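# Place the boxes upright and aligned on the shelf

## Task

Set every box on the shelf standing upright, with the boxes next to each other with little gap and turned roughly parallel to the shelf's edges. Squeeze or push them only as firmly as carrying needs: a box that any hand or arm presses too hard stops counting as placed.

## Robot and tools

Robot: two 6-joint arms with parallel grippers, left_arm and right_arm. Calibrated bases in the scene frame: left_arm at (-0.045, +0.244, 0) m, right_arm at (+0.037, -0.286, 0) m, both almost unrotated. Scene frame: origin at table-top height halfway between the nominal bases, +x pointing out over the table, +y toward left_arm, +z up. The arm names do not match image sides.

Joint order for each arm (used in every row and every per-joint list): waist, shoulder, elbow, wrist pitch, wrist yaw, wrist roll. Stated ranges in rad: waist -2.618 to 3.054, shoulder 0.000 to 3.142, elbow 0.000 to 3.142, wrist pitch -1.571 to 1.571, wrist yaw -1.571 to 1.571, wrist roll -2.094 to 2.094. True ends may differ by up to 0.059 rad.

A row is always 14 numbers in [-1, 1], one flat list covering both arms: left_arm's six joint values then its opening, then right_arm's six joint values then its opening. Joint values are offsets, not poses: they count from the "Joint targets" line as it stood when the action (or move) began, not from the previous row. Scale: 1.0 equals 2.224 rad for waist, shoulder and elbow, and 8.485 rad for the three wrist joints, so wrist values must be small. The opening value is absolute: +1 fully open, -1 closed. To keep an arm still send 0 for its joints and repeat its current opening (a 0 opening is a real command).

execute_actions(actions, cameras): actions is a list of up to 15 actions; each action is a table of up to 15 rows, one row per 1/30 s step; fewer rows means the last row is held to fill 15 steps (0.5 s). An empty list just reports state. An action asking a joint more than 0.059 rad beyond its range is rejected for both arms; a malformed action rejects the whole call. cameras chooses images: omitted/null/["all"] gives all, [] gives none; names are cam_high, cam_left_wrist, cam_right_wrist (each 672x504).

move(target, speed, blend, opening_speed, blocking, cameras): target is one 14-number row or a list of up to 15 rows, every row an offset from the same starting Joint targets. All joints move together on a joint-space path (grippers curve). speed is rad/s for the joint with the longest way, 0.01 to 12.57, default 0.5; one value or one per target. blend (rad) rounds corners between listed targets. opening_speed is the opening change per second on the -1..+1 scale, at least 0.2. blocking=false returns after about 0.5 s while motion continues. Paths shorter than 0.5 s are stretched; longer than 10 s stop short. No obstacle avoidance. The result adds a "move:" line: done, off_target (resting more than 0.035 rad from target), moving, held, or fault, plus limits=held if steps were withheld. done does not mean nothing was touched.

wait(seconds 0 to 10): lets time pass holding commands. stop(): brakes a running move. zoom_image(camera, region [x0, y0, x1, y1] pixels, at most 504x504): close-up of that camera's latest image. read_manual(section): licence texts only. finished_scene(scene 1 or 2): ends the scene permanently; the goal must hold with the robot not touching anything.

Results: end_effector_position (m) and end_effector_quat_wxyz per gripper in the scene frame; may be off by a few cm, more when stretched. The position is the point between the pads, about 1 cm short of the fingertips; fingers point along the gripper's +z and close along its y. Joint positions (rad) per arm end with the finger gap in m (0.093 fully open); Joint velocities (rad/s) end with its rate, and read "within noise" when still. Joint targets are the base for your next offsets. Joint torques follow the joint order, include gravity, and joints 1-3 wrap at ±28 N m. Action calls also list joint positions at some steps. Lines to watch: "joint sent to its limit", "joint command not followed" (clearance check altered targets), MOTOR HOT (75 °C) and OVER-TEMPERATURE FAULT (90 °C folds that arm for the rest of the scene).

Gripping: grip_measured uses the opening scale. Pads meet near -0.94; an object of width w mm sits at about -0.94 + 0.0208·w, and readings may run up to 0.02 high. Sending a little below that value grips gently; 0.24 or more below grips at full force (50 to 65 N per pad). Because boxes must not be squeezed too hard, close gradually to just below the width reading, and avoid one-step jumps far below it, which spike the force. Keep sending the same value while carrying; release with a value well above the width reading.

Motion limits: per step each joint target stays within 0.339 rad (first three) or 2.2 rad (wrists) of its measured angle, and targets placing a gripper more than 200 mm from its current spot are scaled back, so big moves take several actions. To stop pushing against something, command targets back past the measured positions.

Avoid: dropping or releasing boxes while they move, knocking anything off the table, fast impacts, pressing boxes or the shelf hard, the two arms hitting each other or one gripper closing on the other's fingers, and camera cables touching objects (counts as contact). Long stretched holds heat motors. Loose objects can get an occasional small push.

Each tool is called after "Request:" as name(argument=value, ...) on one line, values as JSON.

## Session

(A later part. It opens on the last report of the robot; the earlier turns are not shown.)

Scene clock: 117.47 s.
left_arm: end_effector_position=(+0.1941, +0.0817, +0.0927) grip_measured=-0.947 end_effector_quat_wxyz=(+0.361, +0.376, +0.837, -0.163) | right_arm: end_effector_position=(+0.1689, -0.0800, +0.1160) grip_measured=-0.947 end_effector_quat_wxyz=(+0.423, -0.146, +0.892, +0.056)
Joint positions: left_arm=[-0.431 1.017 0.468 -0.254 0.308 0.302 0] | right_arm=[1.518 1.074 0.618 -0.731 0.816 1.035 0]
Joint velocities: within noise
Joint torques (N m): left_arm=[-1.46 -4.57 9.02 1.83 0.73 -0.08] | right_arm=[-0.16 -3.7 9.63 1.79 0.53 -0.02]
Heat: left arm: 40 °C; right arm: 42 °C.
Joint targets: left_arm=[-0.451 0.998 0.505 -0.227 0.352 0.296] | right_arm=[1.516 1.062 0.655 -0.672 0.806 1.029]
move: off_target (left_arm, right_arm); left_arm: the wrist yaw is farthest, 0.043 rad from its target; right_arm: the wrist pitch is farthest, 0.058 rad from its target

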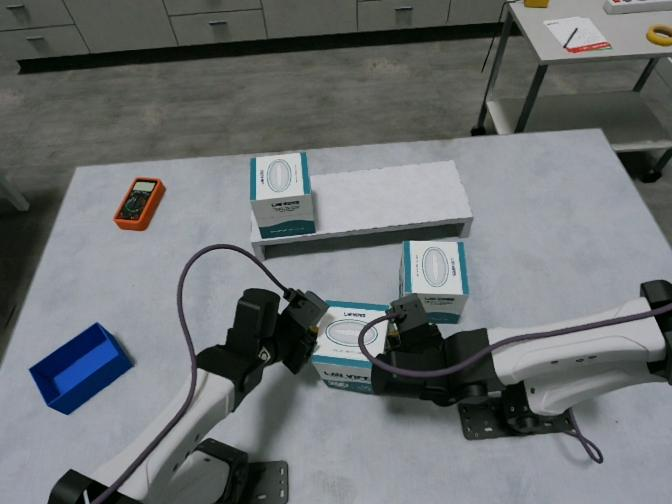

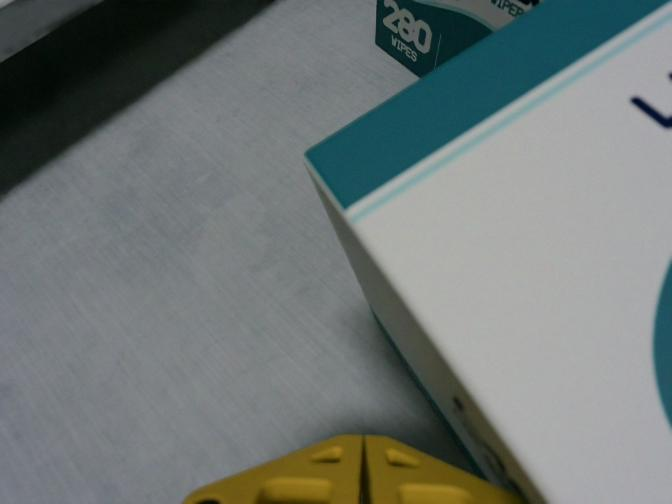

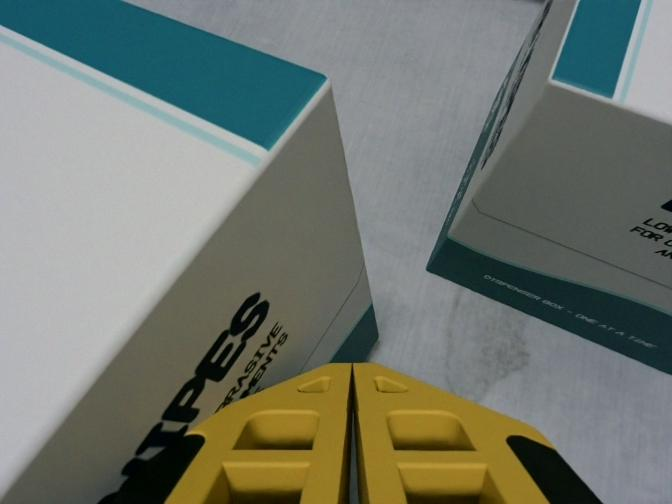

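Request:
move(target=[0,-0.005,0.0235,0,0,0,-0.95,0,0,0,0,0,0,-0.95], speed=0.08)

Request:
zoom_image(camera="cam_high", region=[270, 260, 470, 410])

Scene clock: 118.60 s.
left_arm: end_effector_position=(+0.2052, +0.0768, +0.1177) grip_measured=-0.947 end_effector_quat_wxyz=(+0.390, +0.376, +0.825, -0.162) | right_arm: end_effector_position=(+0.1688, -0.0816, +0.1154) grip_measured=-0.947 end_effector_quat_wxyz=(+0.422, -0.147, +0.893, +0.052)
Joint positions: left_arm=[-0.432 1.005 0.523 -0.258 0.305 0.302 0] | right_arm=[1.518 1.074 0.618 -0.74 0.816 1.035 0]
Joint velocities: within noise
Joint torques (N m): left_arm=[-1.31 -4.64 8.81 1.87 0.76 -0.08] | right_arm=[-0.29 -3.79 9.58 1.85 0.53 0.01]
Heat: left arm: 40 °C; right arm: 41 °C.
Joint targets: left_arm=[-0.452 0.986 0.557 -0.227 0.352 0.296] | right_arm=[1.516 1.062 0.655 -0.672 0.806 1.029]
move: off_target (left_arm, right_arm); left_arm: the wrist yaw is farthest, 0.047 rad from its target; right_arm: the wrist pitch is farthest, 0.068 rad from its target

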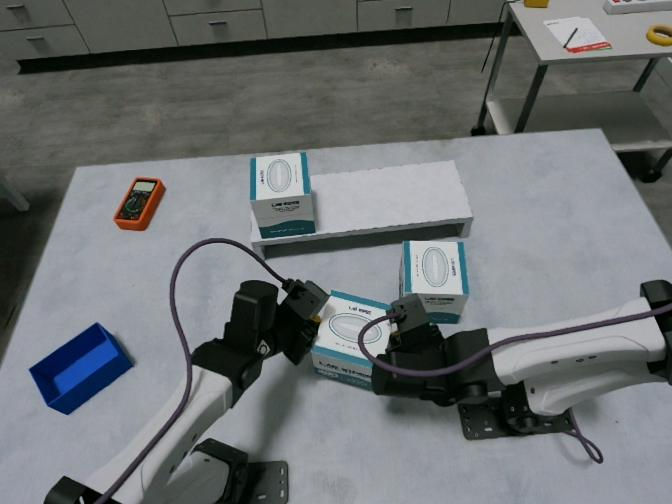

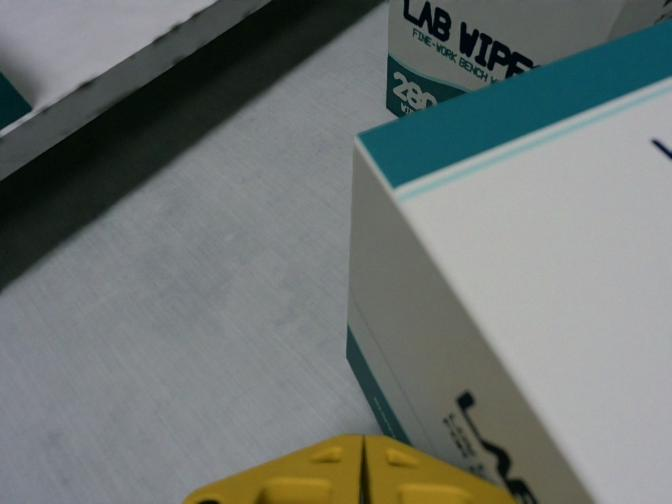

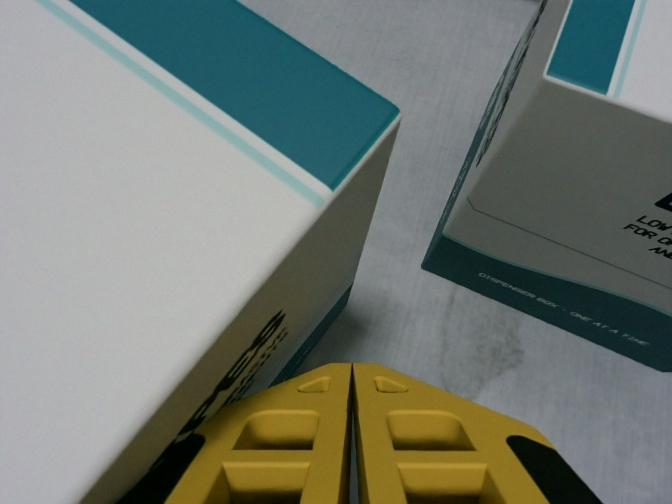

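Scaled by 2.520 from the camera's 672x504 image, which has a finer 960x720 frame.

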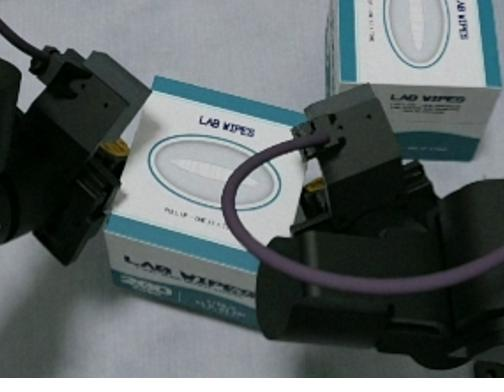

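Request:
move(target=[[0,-0.01318,0.04905,-0.01631,0,0,-0.95,0,-0.00973,0.04936,-0.01549,0,0,-0.95],[0,-0.01687,0.10108,-0.03092,0,0,-0.95,0,-0.01122,0.10218,-0.02972,0,0,-0.95],[0,-0.01326,0.15617,-0.04441,0,0,-0.95,0,-0.00612,0.15845,-0.04313,0,0,-0.95]], speed=0.15, blend=0.01)

Request:
zoom_image(camera="cam_high", region=[270, 230, 470, 380])

Scene clock: 123.50 s.
left_arm: end_effector_position=(+0.2065, +0.0777, +0.2138) grip_measured=-0.947 end_effector_quat_wxyz=(+0.403, +0.375, +0.820, -0.158) | right_arm: end_effector_position=(+0.1688, -0.0816, +0.2092) grip_measured=-0.947 end_effector_quat_wxyz=(+0.424, -0.143, +0.892, +0.062)
Joint positions: left_arm=[-0.432 0.967 0.872 -0.618 0.297 0.302 0] | right_arm=[1.518 1.048 0.974 -1.101 0.815 1.034 0]
Joint velocities: within noise
Joint torques (N m): left_arm=[-1.48 -3.47 8.7 1.74 0.84 -0.07] | right_arm=[-0.21 -2.41 9.29 1.87 0.52 0.03]
Heat: left arm: 40 °C; right arm: 40 °C.
Joint targets: left_arm=[-0.452 0.957 0.904 -0.603 0.352 0.296] | right_arm=[1.516 1.049 1.007 -1.038 0.806 1.029]
move: off_target (left_arm, right_arm); left_arm: the wrist yaw is farthest, 0.055 rad from its target; right_arm: the wrist pitch is farthest, 0.063 rad from its target

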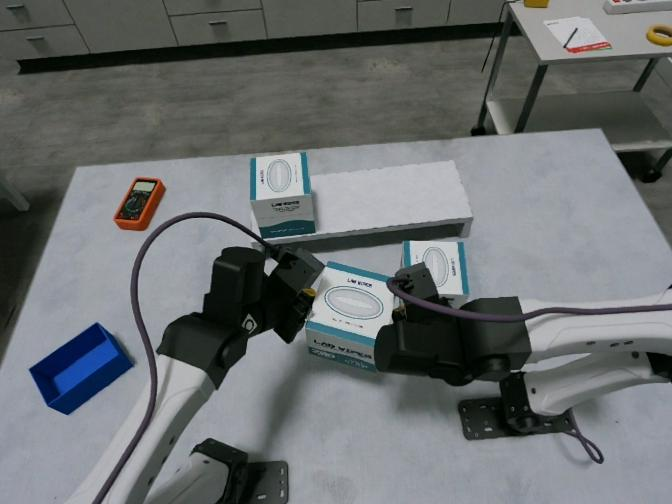

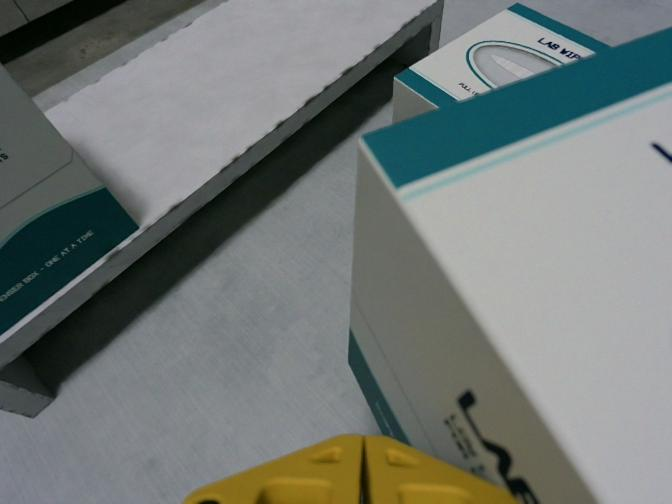

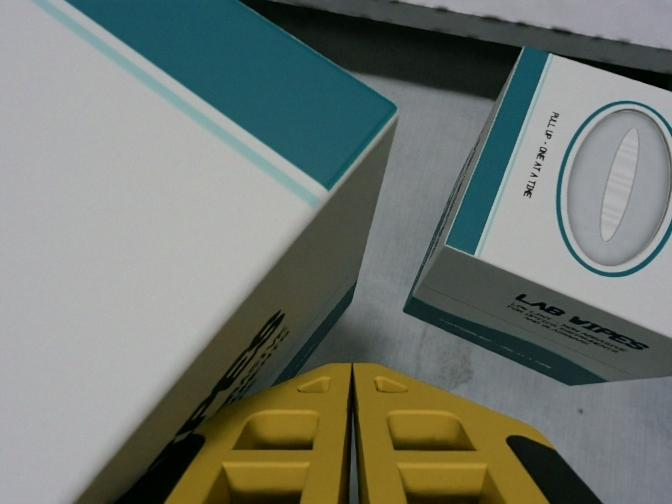

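Scaled by 2.520 from the camera's 672x504 image, which has a finer 960x720 frame.

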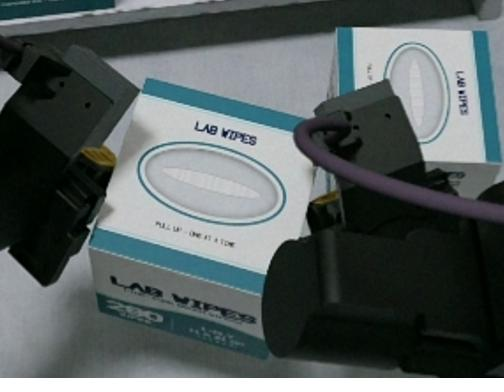

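Request:
move(target=[[0.02496,0.06946,0.04772,0.00564,0.00029,0.00025,-0.95,-0.14388,-0.02339,-0.0142,0.03131,-0.02444,-0.05066,-0.95],[0.0416,0.13663,0.10195,0.00938,-0.00109,-0.00097,-0.95,-0.26681,0.00337,-0.00181,0.05099,-0.05237,-0.0832,-0.95]], speed=0.22, blend=0.03)

Request:
zoom_image(camera="cam_high", region=[270, 200, 470, 350])

Scene clock: 131.20 s.
left_arm: end_effector_position=(+0.2803, +0.0767, +0.2265) grip_measured=-0.947 end_effector_quat_wxyz=(+0.397, +0.341, +0.840, -0.143) | right_arm: end_effector_position=(+0.2732, -0.0858, +0.2275) grip_measured=-0.947 end_effector_quat_wxyz=(+0.425, -0.184, +0.883, +0.073)
Joint positions: left_arm=[-0.352 1.253 1.094 -0.581 0.298 0.3 0] | right_arm=[0.918 1.047 0.974 -0.686 0.419 0.332 0]
Joint velocities: within noise
Joint torques (N m): left_arm=[-0.4 -4.27 9.16 2.13 0.74 -0.11] | right_arm=[0.44 -2.33 9.48 2.91 -0.35 -0.02]
Heat: left arm: 41 °C; right arm: 40 °C.
Joint targets: left_arm=[-0.359 1.261 1.131 -0.524 0.342 0.288] | right_arm=[0.922 1.056 1.003 -0.606 0.361 0.323]
move: off_target (left_arm, right_arm); left_arm: the wrist pitch is farthest, 0.058 rad from its target; right_arm: the wrist pitch is farthest, 0.080 rad from its target

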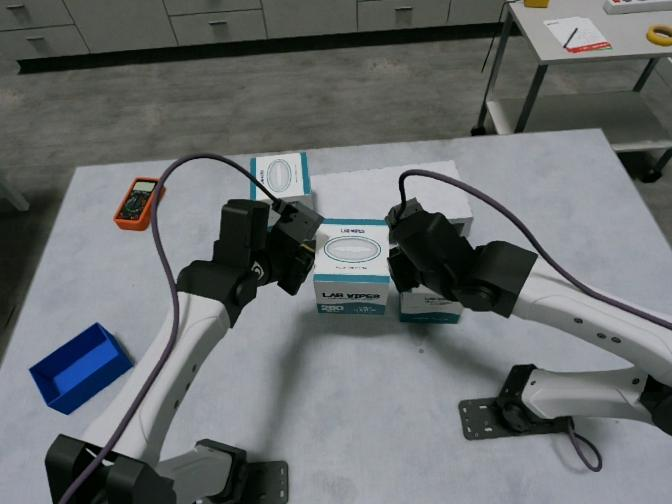

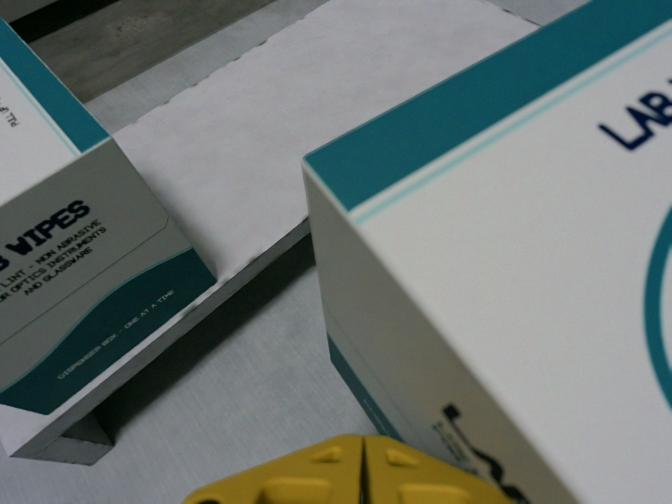

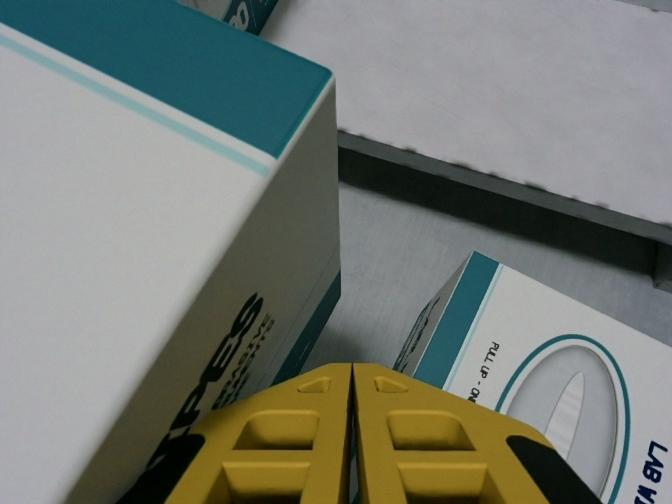

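Scaled by 2.520 from the camera's 672x504 image, which has a finer 960x720 frame.

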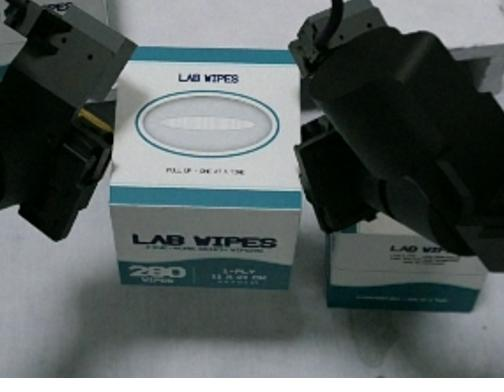

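Request:
move(target=[[0.00075,0.06922,0.06027,0.00346,-0.00479,-0.00424,-0.95,-0.10464,0.05337,0.03194,0.01234,-0.02776,-0.02433,-0.95],[0.00264,0.13805,0.13122,0.00387,-0.00994,-0.00866,-0.95,-0.17891,0.1273,0.08782,0.01487,-0.04984,-0.04161,-0.95]], speed=0.2, blend=0.03)

Request:
zoom_image(camera="cam_high", region=[270, 170, 470, 320])

Scene clock: 135.80 s.
left_arm: end_effector_position=(+0.3662, +0.0665, +0.2358) grip_measured=-0.947 end_effector_quat_wxyz=(+0.402, +0.290, +0.861, -0.117) | right_arm: end_effector_position=(+0.3798, -0.0929, +0.2326) grip_measured=-0.947 end_effector_quat_wxyz=(+0.409, -0.238, +0.875, +0.098)
Joint positions: left_arm=[-0.341 1.557 1.385 -0.554 0.212 0.227 0] | right_arm=[0.512 1.33 1.166 -0.539 0.015 -0.019 0]
Joint velocities: within noise
Joint torques (N m): left_arm=[-0.87 -7.16 9.36 2.22 0.69 -0.12] | right_arm=[1.28 -5.2 10.02 2.85 -0.79 -0.03]
Heat: left arm: 41 °C; right arm: 41 °C.
Joint targets: left_arm=[-0.353 1.568 1.423 -0.491 0.258 0.214] | right_arm=[0.525 1.340 1.199 -0.479 -0.061 -0.030]
move: off_target (left_arm, right_arm); left_arm: the wrist pitch is farthest, 0.063 rad from its target; right_arm: the wrist yaw is farthest, 0.077 rad from its target

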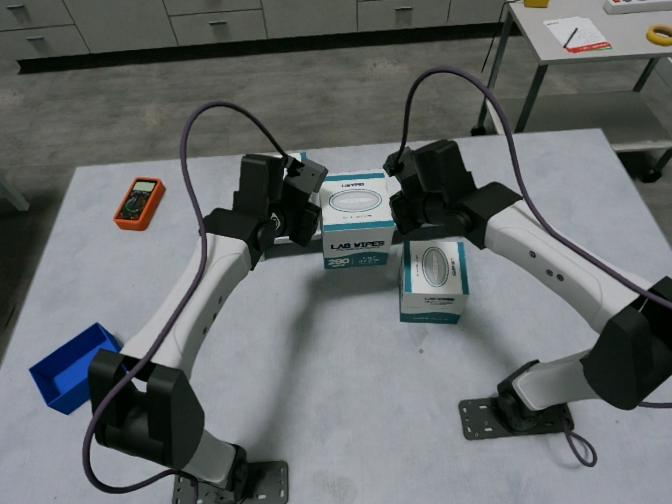

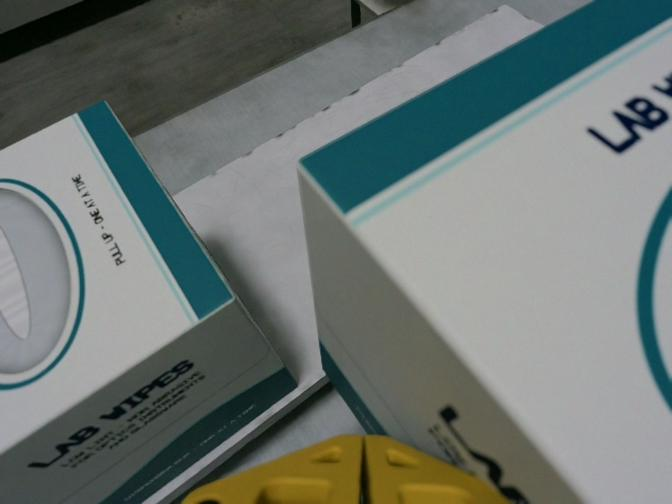

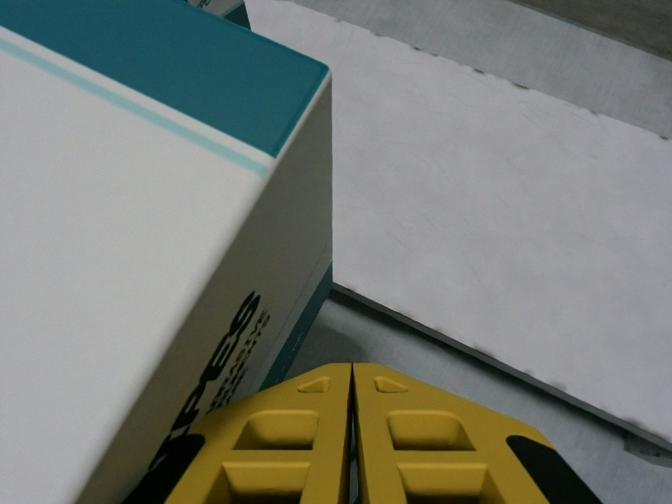

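Scaled by 2.520 from the camera's 672x504 image, which has a finer 960x720 frame.

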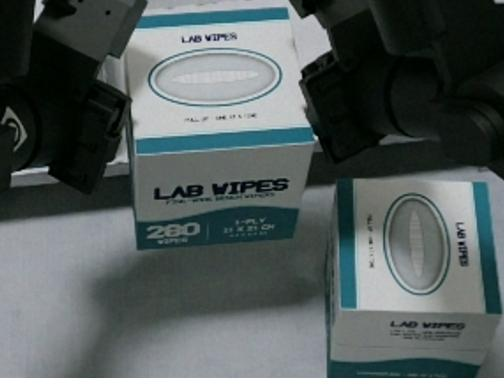

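Request:
move(target=[[-0.02154,0.09567,0.10438,-0.00142,-0.0051,-0.00459,-0.95,-0.08044,0.06169,0.05117,0.00187,-0.0175,-0.01487,-0.95],[-0.03543,0.20067,0.24345,-0.00981,-0.00915,-0.00819,-0.95,-0.14221,0.13671,0.12651,-0.00051,-0.03102,-0.02688,-0.95]], speed=0.2, blend=0.03)

Request:
zoom_image(camera="cam_high", region=[230, 130, 480, 300])

Scene clock: 141.20 s.
left_arm: end_effector_position=(+0.4681, +0.0060, +0.2425) grip_measured=-0.947 end_effector_quat_wxyz=(+0.416, +0.274, +0.859, -0.116) | right_arm: end_effector_position=(+0.4897, -0.1505, +0.2405) grip_measured=-0.947 end_effector_quat_wxyz=(+0.425, -0.252, +0.863, +0.106)
Joint positions: left_arm=[-0.403 2.001 1.926 -0.612 0.148 0.158 0] | right_arm=[0.193 1.633 1.45 -0.509 -0.256 -0.247 0]
Joint velocities: within noise
Joint torques (N m): left_arm=[-2.13 -11.17 9.31 2.06 0.5 -0.13] | right_arm=[1.59 -8.27 9.81 2.43 -0.84 -0.03]
Heat: left arm: 42 °C; right arm: 42 °C.
Joint targets: left_arm=[-0.432 2.014 1.964 -0.574 0.180 0.145] | right_arm=[0.208 1.644 1.480 -0.484 -0.325 -0.258]
move: off_target (left_arm, right_arm); left_arm: the elbow is farthest, 0.038 rad from its target; right_arm: the wrist yaw is farthest, 0.068 rad from its target

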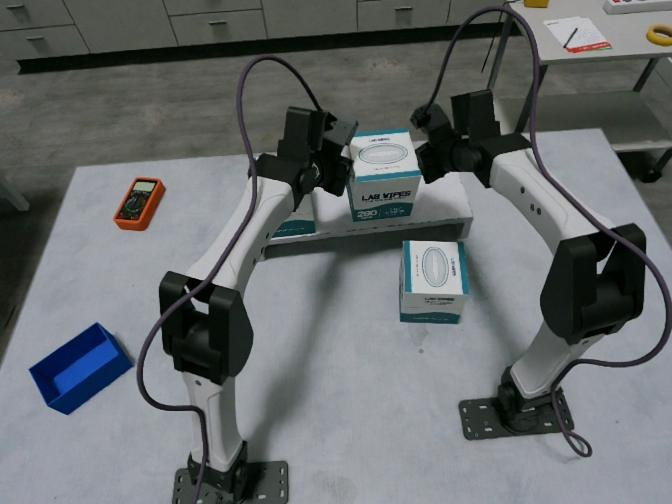

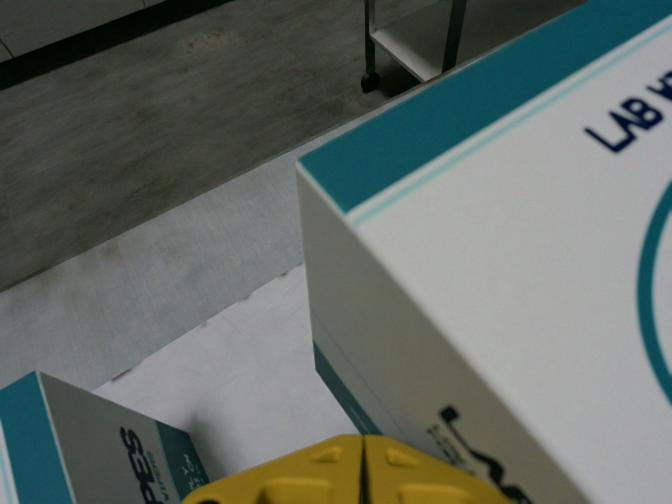

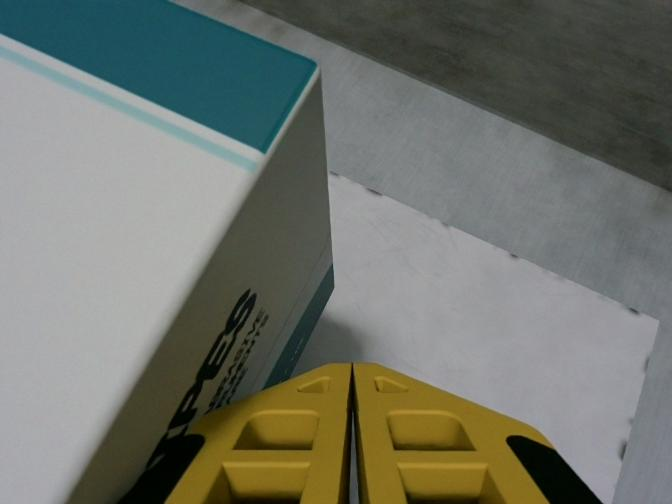

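Scaled by 2.016 from the camera's 672x504 image, which has a finer 960x720 frame.

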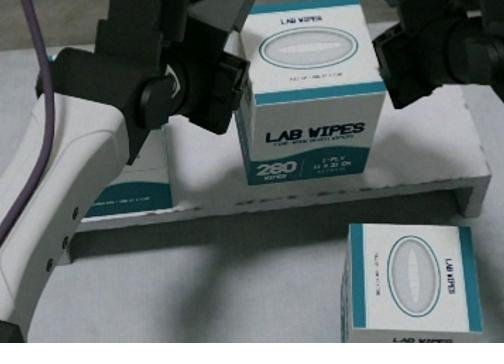

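Request:
move(target=[-0.00554,0.101,0.15853,-0.01481,-0.00263,-0.0023,-0.95,-0.03618,0.06475,0.07613,-0.00514,-0.00804,-0.00761,-0.95], speed=0.2)

Request:
zoom_image(camera="cam_high", region=[230, 110, 480, 280])

Scene clock: 144.50 s.
left_arm: end_effector_position=(+0.5067, -0.0153, +0.2453) grip_measured=-0.947 end_effector_quat_wxyz=(+0.418, +0.268, +0.860, -0.115) | right_arm: end_effector_position=(+0.5338, -0.1705, +0.2484) grip_measured=-0.947 end_effector_quat_wxyz=(+0.440, -0.261, +0.853, +0.107)
Joint positions: left_arm=[-0.416 2.225 2.281 -0.736 0.13 0.139 0] | right_arm=[0.113 1.775 1.621 -0.519 -0.331 -0.313 0]
Joint velocities: within noise
Joint torques (N m): left_arm=[-2.11 -12.63 8.83 2 0.44 -0.13] | right_arm=[1.55 -9.62 9.59 2.07 -0.8 -0.04]
Heat: left arm: 42 °C; right arm: 42 °C.
Joint targets: left_arm=[-0.444 2.239 2.317 -0.700 0.158 0.125] | right_arm=[0.128 1.788 1.649 -0.527 -0.393 -0.322]
move: off_target (left_arm, right_arm); left_arm: the wrist pitch is farthest, 0.037 rad from its target; right_arm: the wrist yaw is farthest, 0.063 rad from its target

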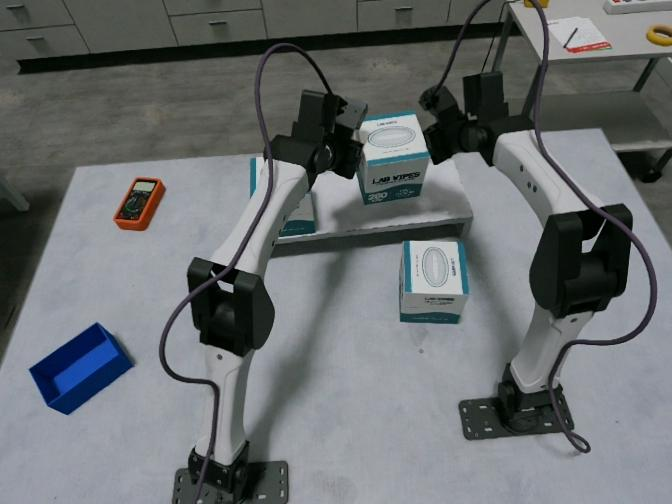

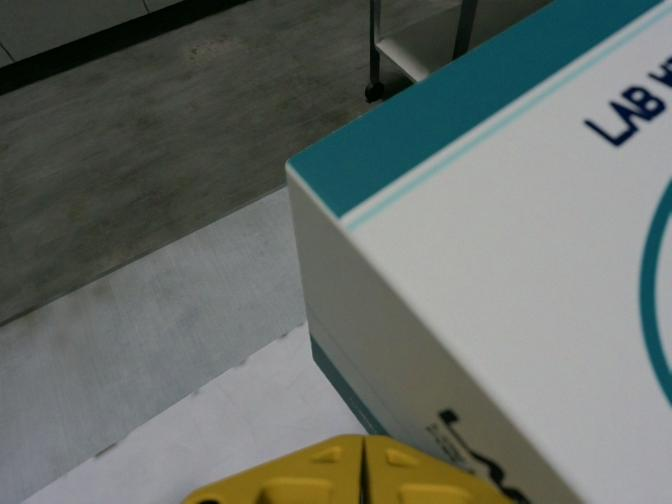

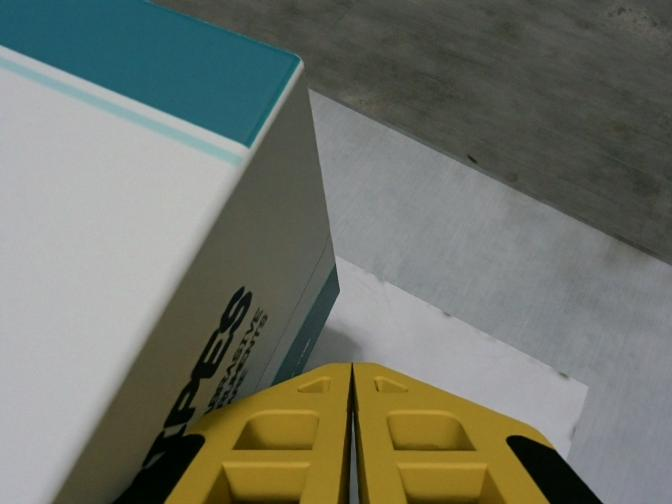

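Scaled by 2.016 from the camera's 672x504 image, which has a finer 960x720 frame.

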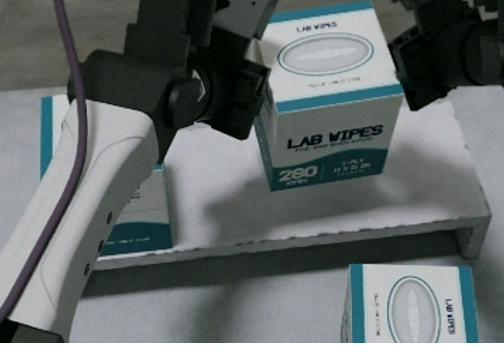

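Request:
move(target=[[0,-0.0142,-0.06357,0.01294,0,0,-0.95,0,-0.00181,-0.04489,0.01129,0,0,-0.95],[0,-0.02127,-0.11466,0.02448,0,0,-0.95,0,0.00063,-0.08484,0.0224,0,0,-0.95]], speed=0.12, blend=0.01)

Request:
zoom_image(camera="cam_high", region=[230, 110, 480, 280])

Scene clock: 147.97 s.
left_arm: end_effector_position=(+0.5080, -0.0159, +0.1803) grip_measured=-0.947 end_effector_quat_wxyz=(+0.393, +0.269, +0.872, -0.112) | right_arm: end_effector_position=(+0.5361, -0.1702, +0.2129) grip_measured=-0.947 end_effector_quat_wxyz=(+0.446, -0.261, +0.849, +0.106)
Joint positions: left_arm=[-0.416 2.225 2.06 -0.572 0.13 0.139 0] | right_arm=[0.113 1.775 1.47 -0.355 -0.331 -0.313 0]
Joint velocities: within noise
Joint torques (N m): left_arm=[-2.19 -17.37 6.27 2.33 0.44 -0.14] | right_arm=[1.43 -9.46 6.54 2.38 -0.8 -0.04]
Heat: left arm: 42 °C; right arm: 42 °C.
Joint targets: left_arm=[-0.444 2.192 2.062 -0.492 0.158 0.125] | right_arm=[0.128 1.789 1.461 -0.337 -0.393 -0.322]
move: off_target (left_arm, right_arm); left_arm: the wrist pitch is farthest, 0.080 rad from its target; right_arm: the wrist yaw is farthest, 0.062 rad from its target

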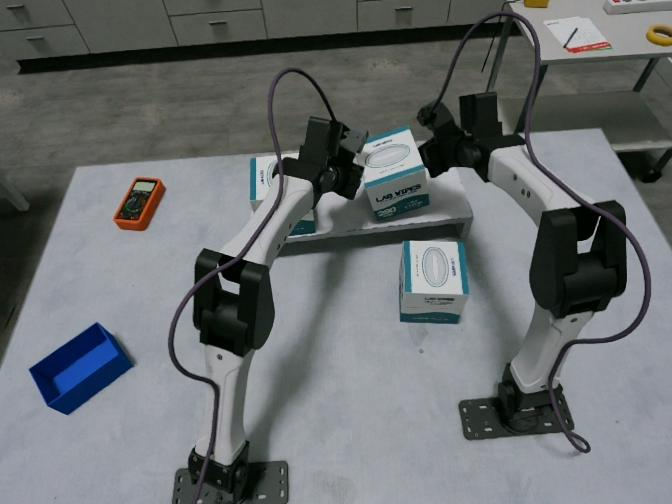

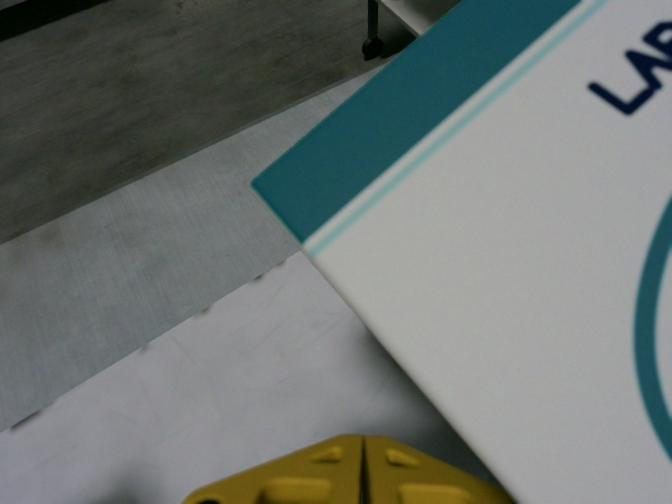

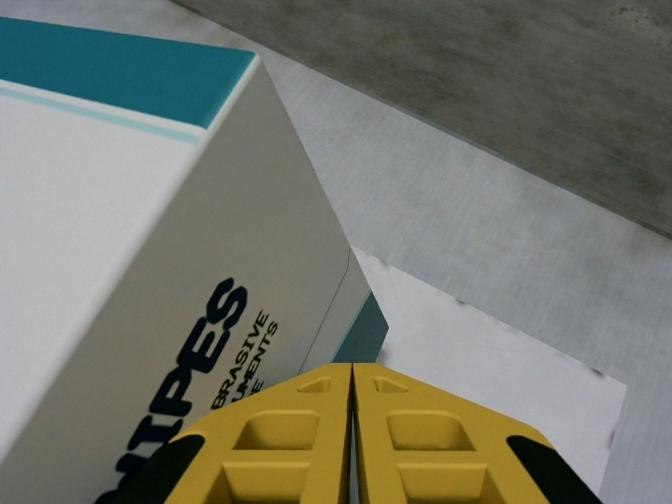

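Scaled by 2.016 from the camera's 672x504 image, which has a finer 960x720 frame.

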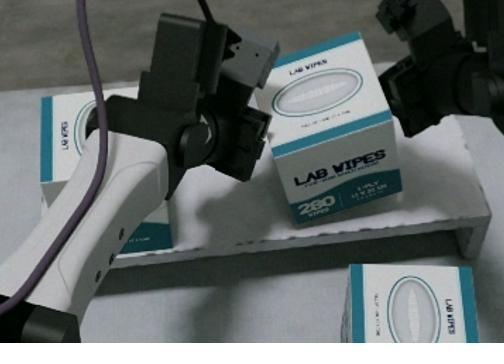

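Request:
move(target=[0,0,0,0,0,0,-0.95,0,0.013,-0.0526,0.01275,0,0,-0.95], speed=0.08)

Request:
zoom_image(camera="cam_high", region=[230, 110, 480, 280])

Scene clock: 150.17 s.
left_arm: end_effector_position=(+0.5102, -0.0156, +0.1822) grip_measured=-0.947 end_effector_quat_wxyz=(+0.398, +0.267, +0.870, -0.110) | right_arm: end_effector_position=(+0.5333, -0.1710, +0.1713) grip_measured=-0.947 end_effector_quat_wxyz=(+0.433, -0.260, +0.856, +0.109)
Joint positions: left_arm=[-0.416 2.225 2.06 -0.561 0.123 0.138 0] | right_arm=[0.111 1.799 1.356 -0.247 -0.334 -0.313 0]
Joint velocities: within noise
Joint torques (N m): left_arm=[-2.09 -17.33 6.28 2.24 0.54 -0.11] | right_arm=[1.66 -9.18 6.16 2.37 -0.77 -0.02]
Heat: left arm: 42 °C; right arm: 42 °C.
Joint targets: left_arm=[-0.444 2.192 2.062 -0.492 0.158 0.125] | right_arm=[0.128 1.818 1.344 -0.229 -0.393 -0.322]
move: off_target (left_arm, right_arm); left_arm: the wrist pitch is farthest, 0.069 rad from its target; right_arm: the wrist yaw is farthest, 0.059 rad from its target

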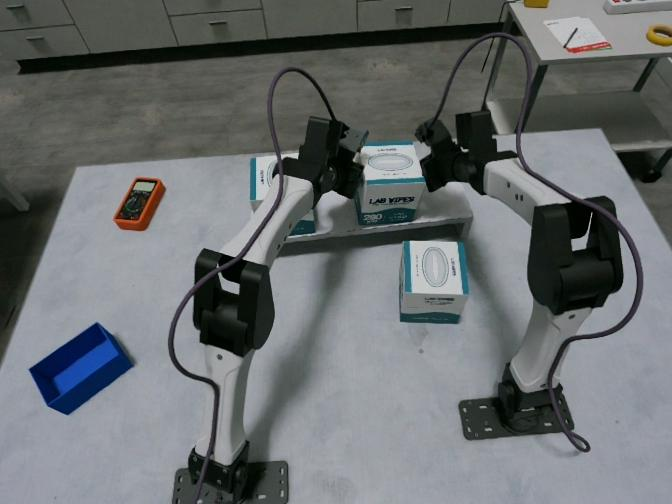

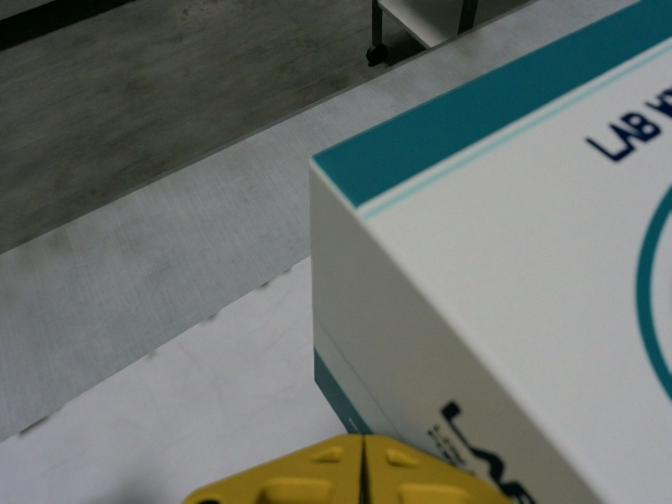

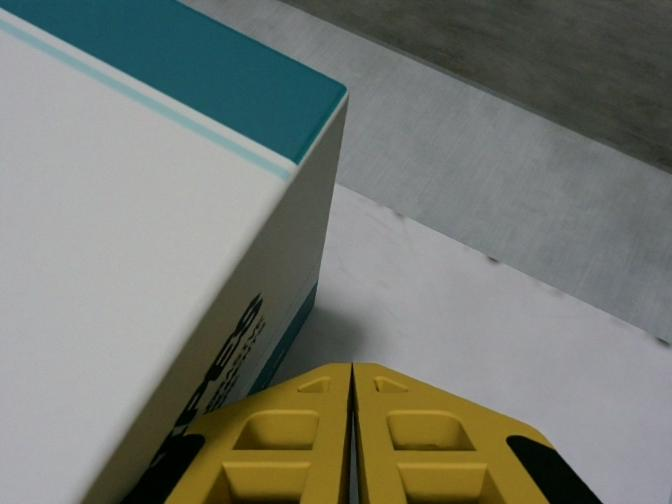

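Scaled by 2.016 from the camera's 672x504 image, which has a finer 960x720 frame.

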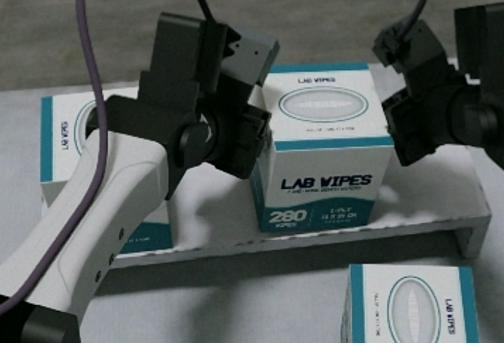

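Request:
move(target=[0,0,-0.0145,0.0038,0,0,-0.95,0,0,0,0,0,0,-0.95], speed=0.05)

Request:
zoom_image(camera="cam_high", region=[230, 110, 480, 280])

Scene clock: 151.23 s.
left_arm: end_effector_position=(+0.5118, -0.0153, +0.1759) grip_measured=-0.947 end_effector_quat_wxyz=(+0.401, +0.266, +0.870, -0.108) | right_arm: end_effector_position=(+0.5334, -0.1710, +0.1713) grip_measured=-0.947 end_effector_quat_wxyz=(+0.433, -0.260, +0.856, +0.109)
Joint positions: left_arm=[-0.416 2.225 2.032 -0.527 0.119 0.136 0] | right_arm=[0.111 1.799 1.356 -0.247 -0.334 -0.313 0]
Joint velocities: within noise
Joint torques (N m): left_arm=[-1.92 -17.51 6.05 2.28 0.57 -0.13] | right_arm=[1.7 -9.18 6.12 2.37 -0.76 -0.04]
Heat: left arm: 42 °C; right arm: 42 °C.
Joint targets: left_arm=[-0.444 2.192 2.030 -0.460 0.158 0.125] | right_arm=[0.128 1.818 1.344 -0.229 -0.393 -0.322]
move: off_target (left_arm, right_arm); left_arm: the wrist pitch is farthest, 0.067 rad from its target; right_arm: the wrist yaw is farthest, 0.059 rad from its target

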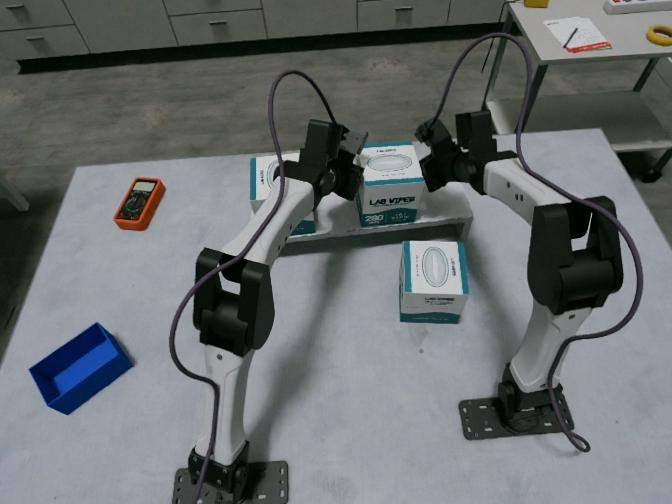

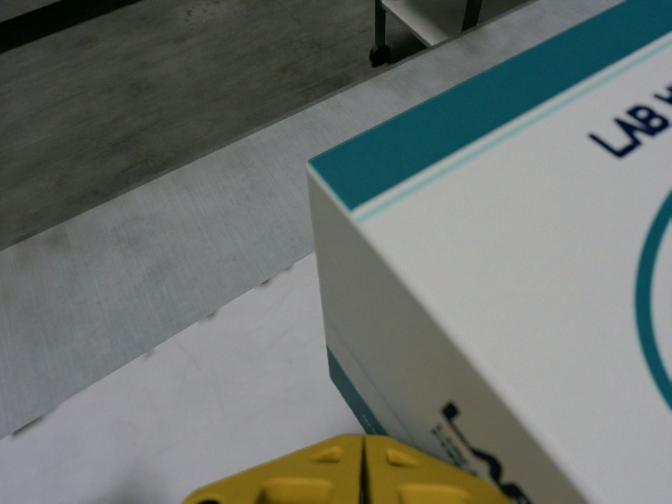

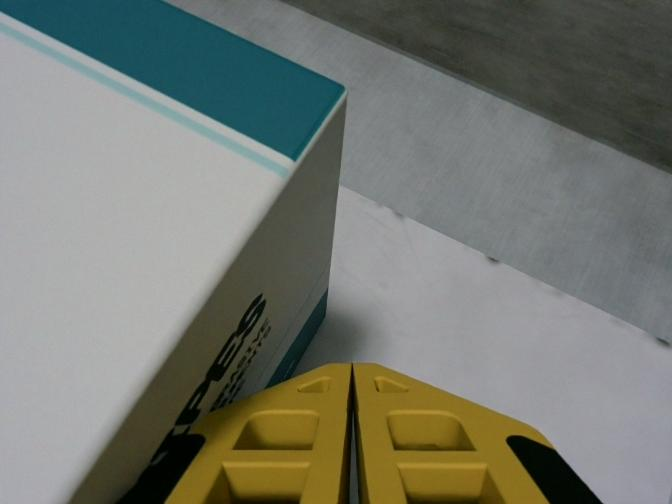

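Scaled by 2.016 from the camera's 672x504 image, which has a finer 960x720 frame.

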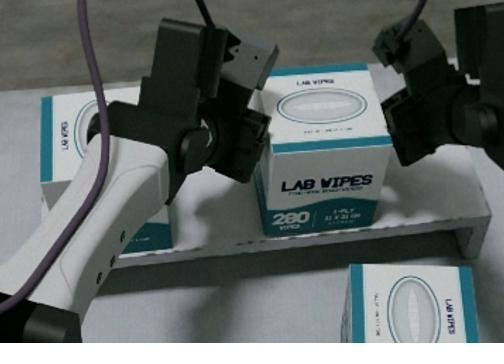

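Request:
move(target=[0,0,-0.009,0.0023,0,0,-0.95,0,0.001,-0.0075,0.002,0,0,-0.95], speed=0.04)

Request:
zoom_image(camera="cam_high", region=[230, 110, 480, 280])

Scene clock: 152.27 s.
left_arm: end_effector_position=(+0.5129, -0.0152, +0.1720) grip_measured=-0.947 end_effector_quat_wxyz=(+0.403, +0.265, +0.869, -0.107) | right_arm: end_effector_position=(+0.5350, -0.1708, +0.1709) grip_measured=-0.947 end_effector_quat_wxyz=(+0.440, -0.261, +0.852, +0.108)
Joint positions: left_arm=[-0.416 2.225 2.013 -0.504 0.115 0.136 0] | right_arm=[0.111 1.799 1.342 -0.217 -0.334 -0.313 0]
Joint velocities: within noise
Joint torques (N m): left_arm=[-2 -17.39 5.91 2.21 0.63 -0.1] | right_arm=[1.8 -9.02 5.97 2.24 -0.75 -0.04]
Heat: left arm: 42 °C; right arm: 42 °C.
Joint targets: left_arm=[-0.444 2.192 2.010 -0.440 0.158 0.125] | right_arm=[0.128 1.820 1.327 -0.212 -0.393 -0.322]
move: off_target (left_arm, right_arm); left_arm: the wrist pitch is farthest, 0.063 rad from its target; right_arm: the wrist yaw is farthest, 0.059 rad from its target

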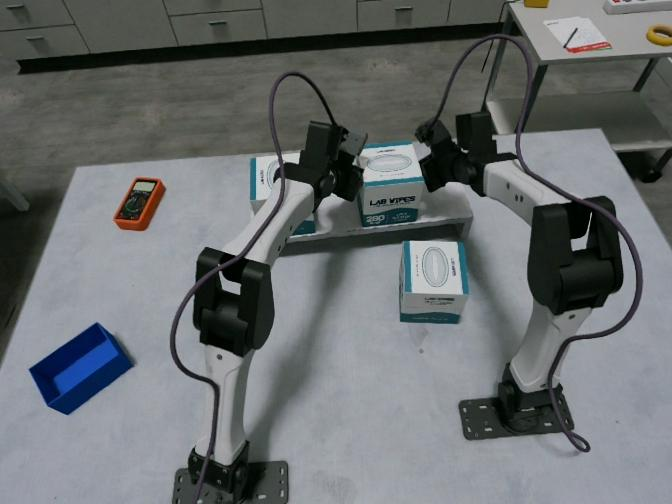

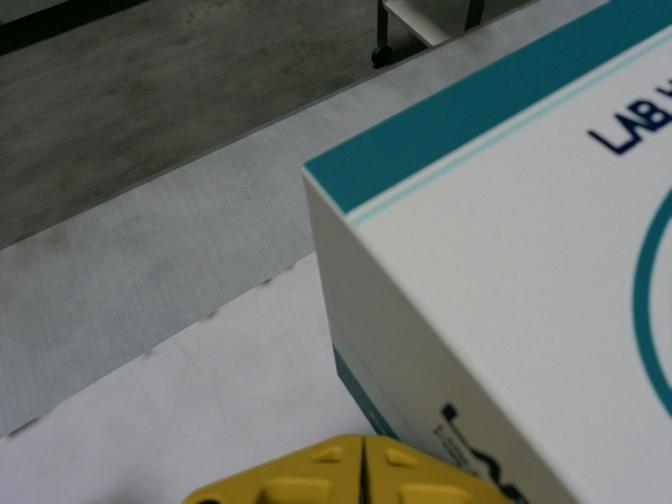

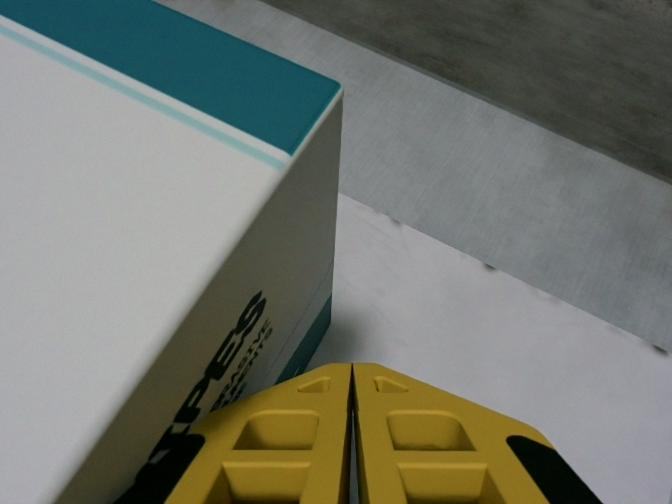

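Scaled by 2.016 from the camera's 672x504 image, which has a finer 960x720 frame.

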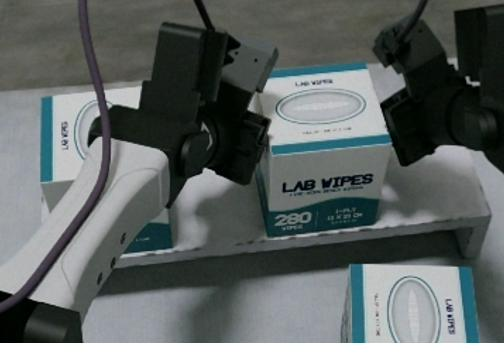

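Request:
zoom_image(camera="cam_high", region=[300, 170, 480, 270])

Scaled by 2.800 from the camera's 672x504 image, which has a finer 960x720 frame.

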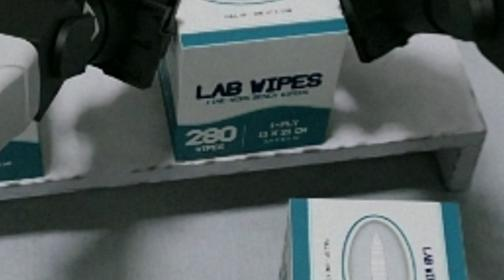

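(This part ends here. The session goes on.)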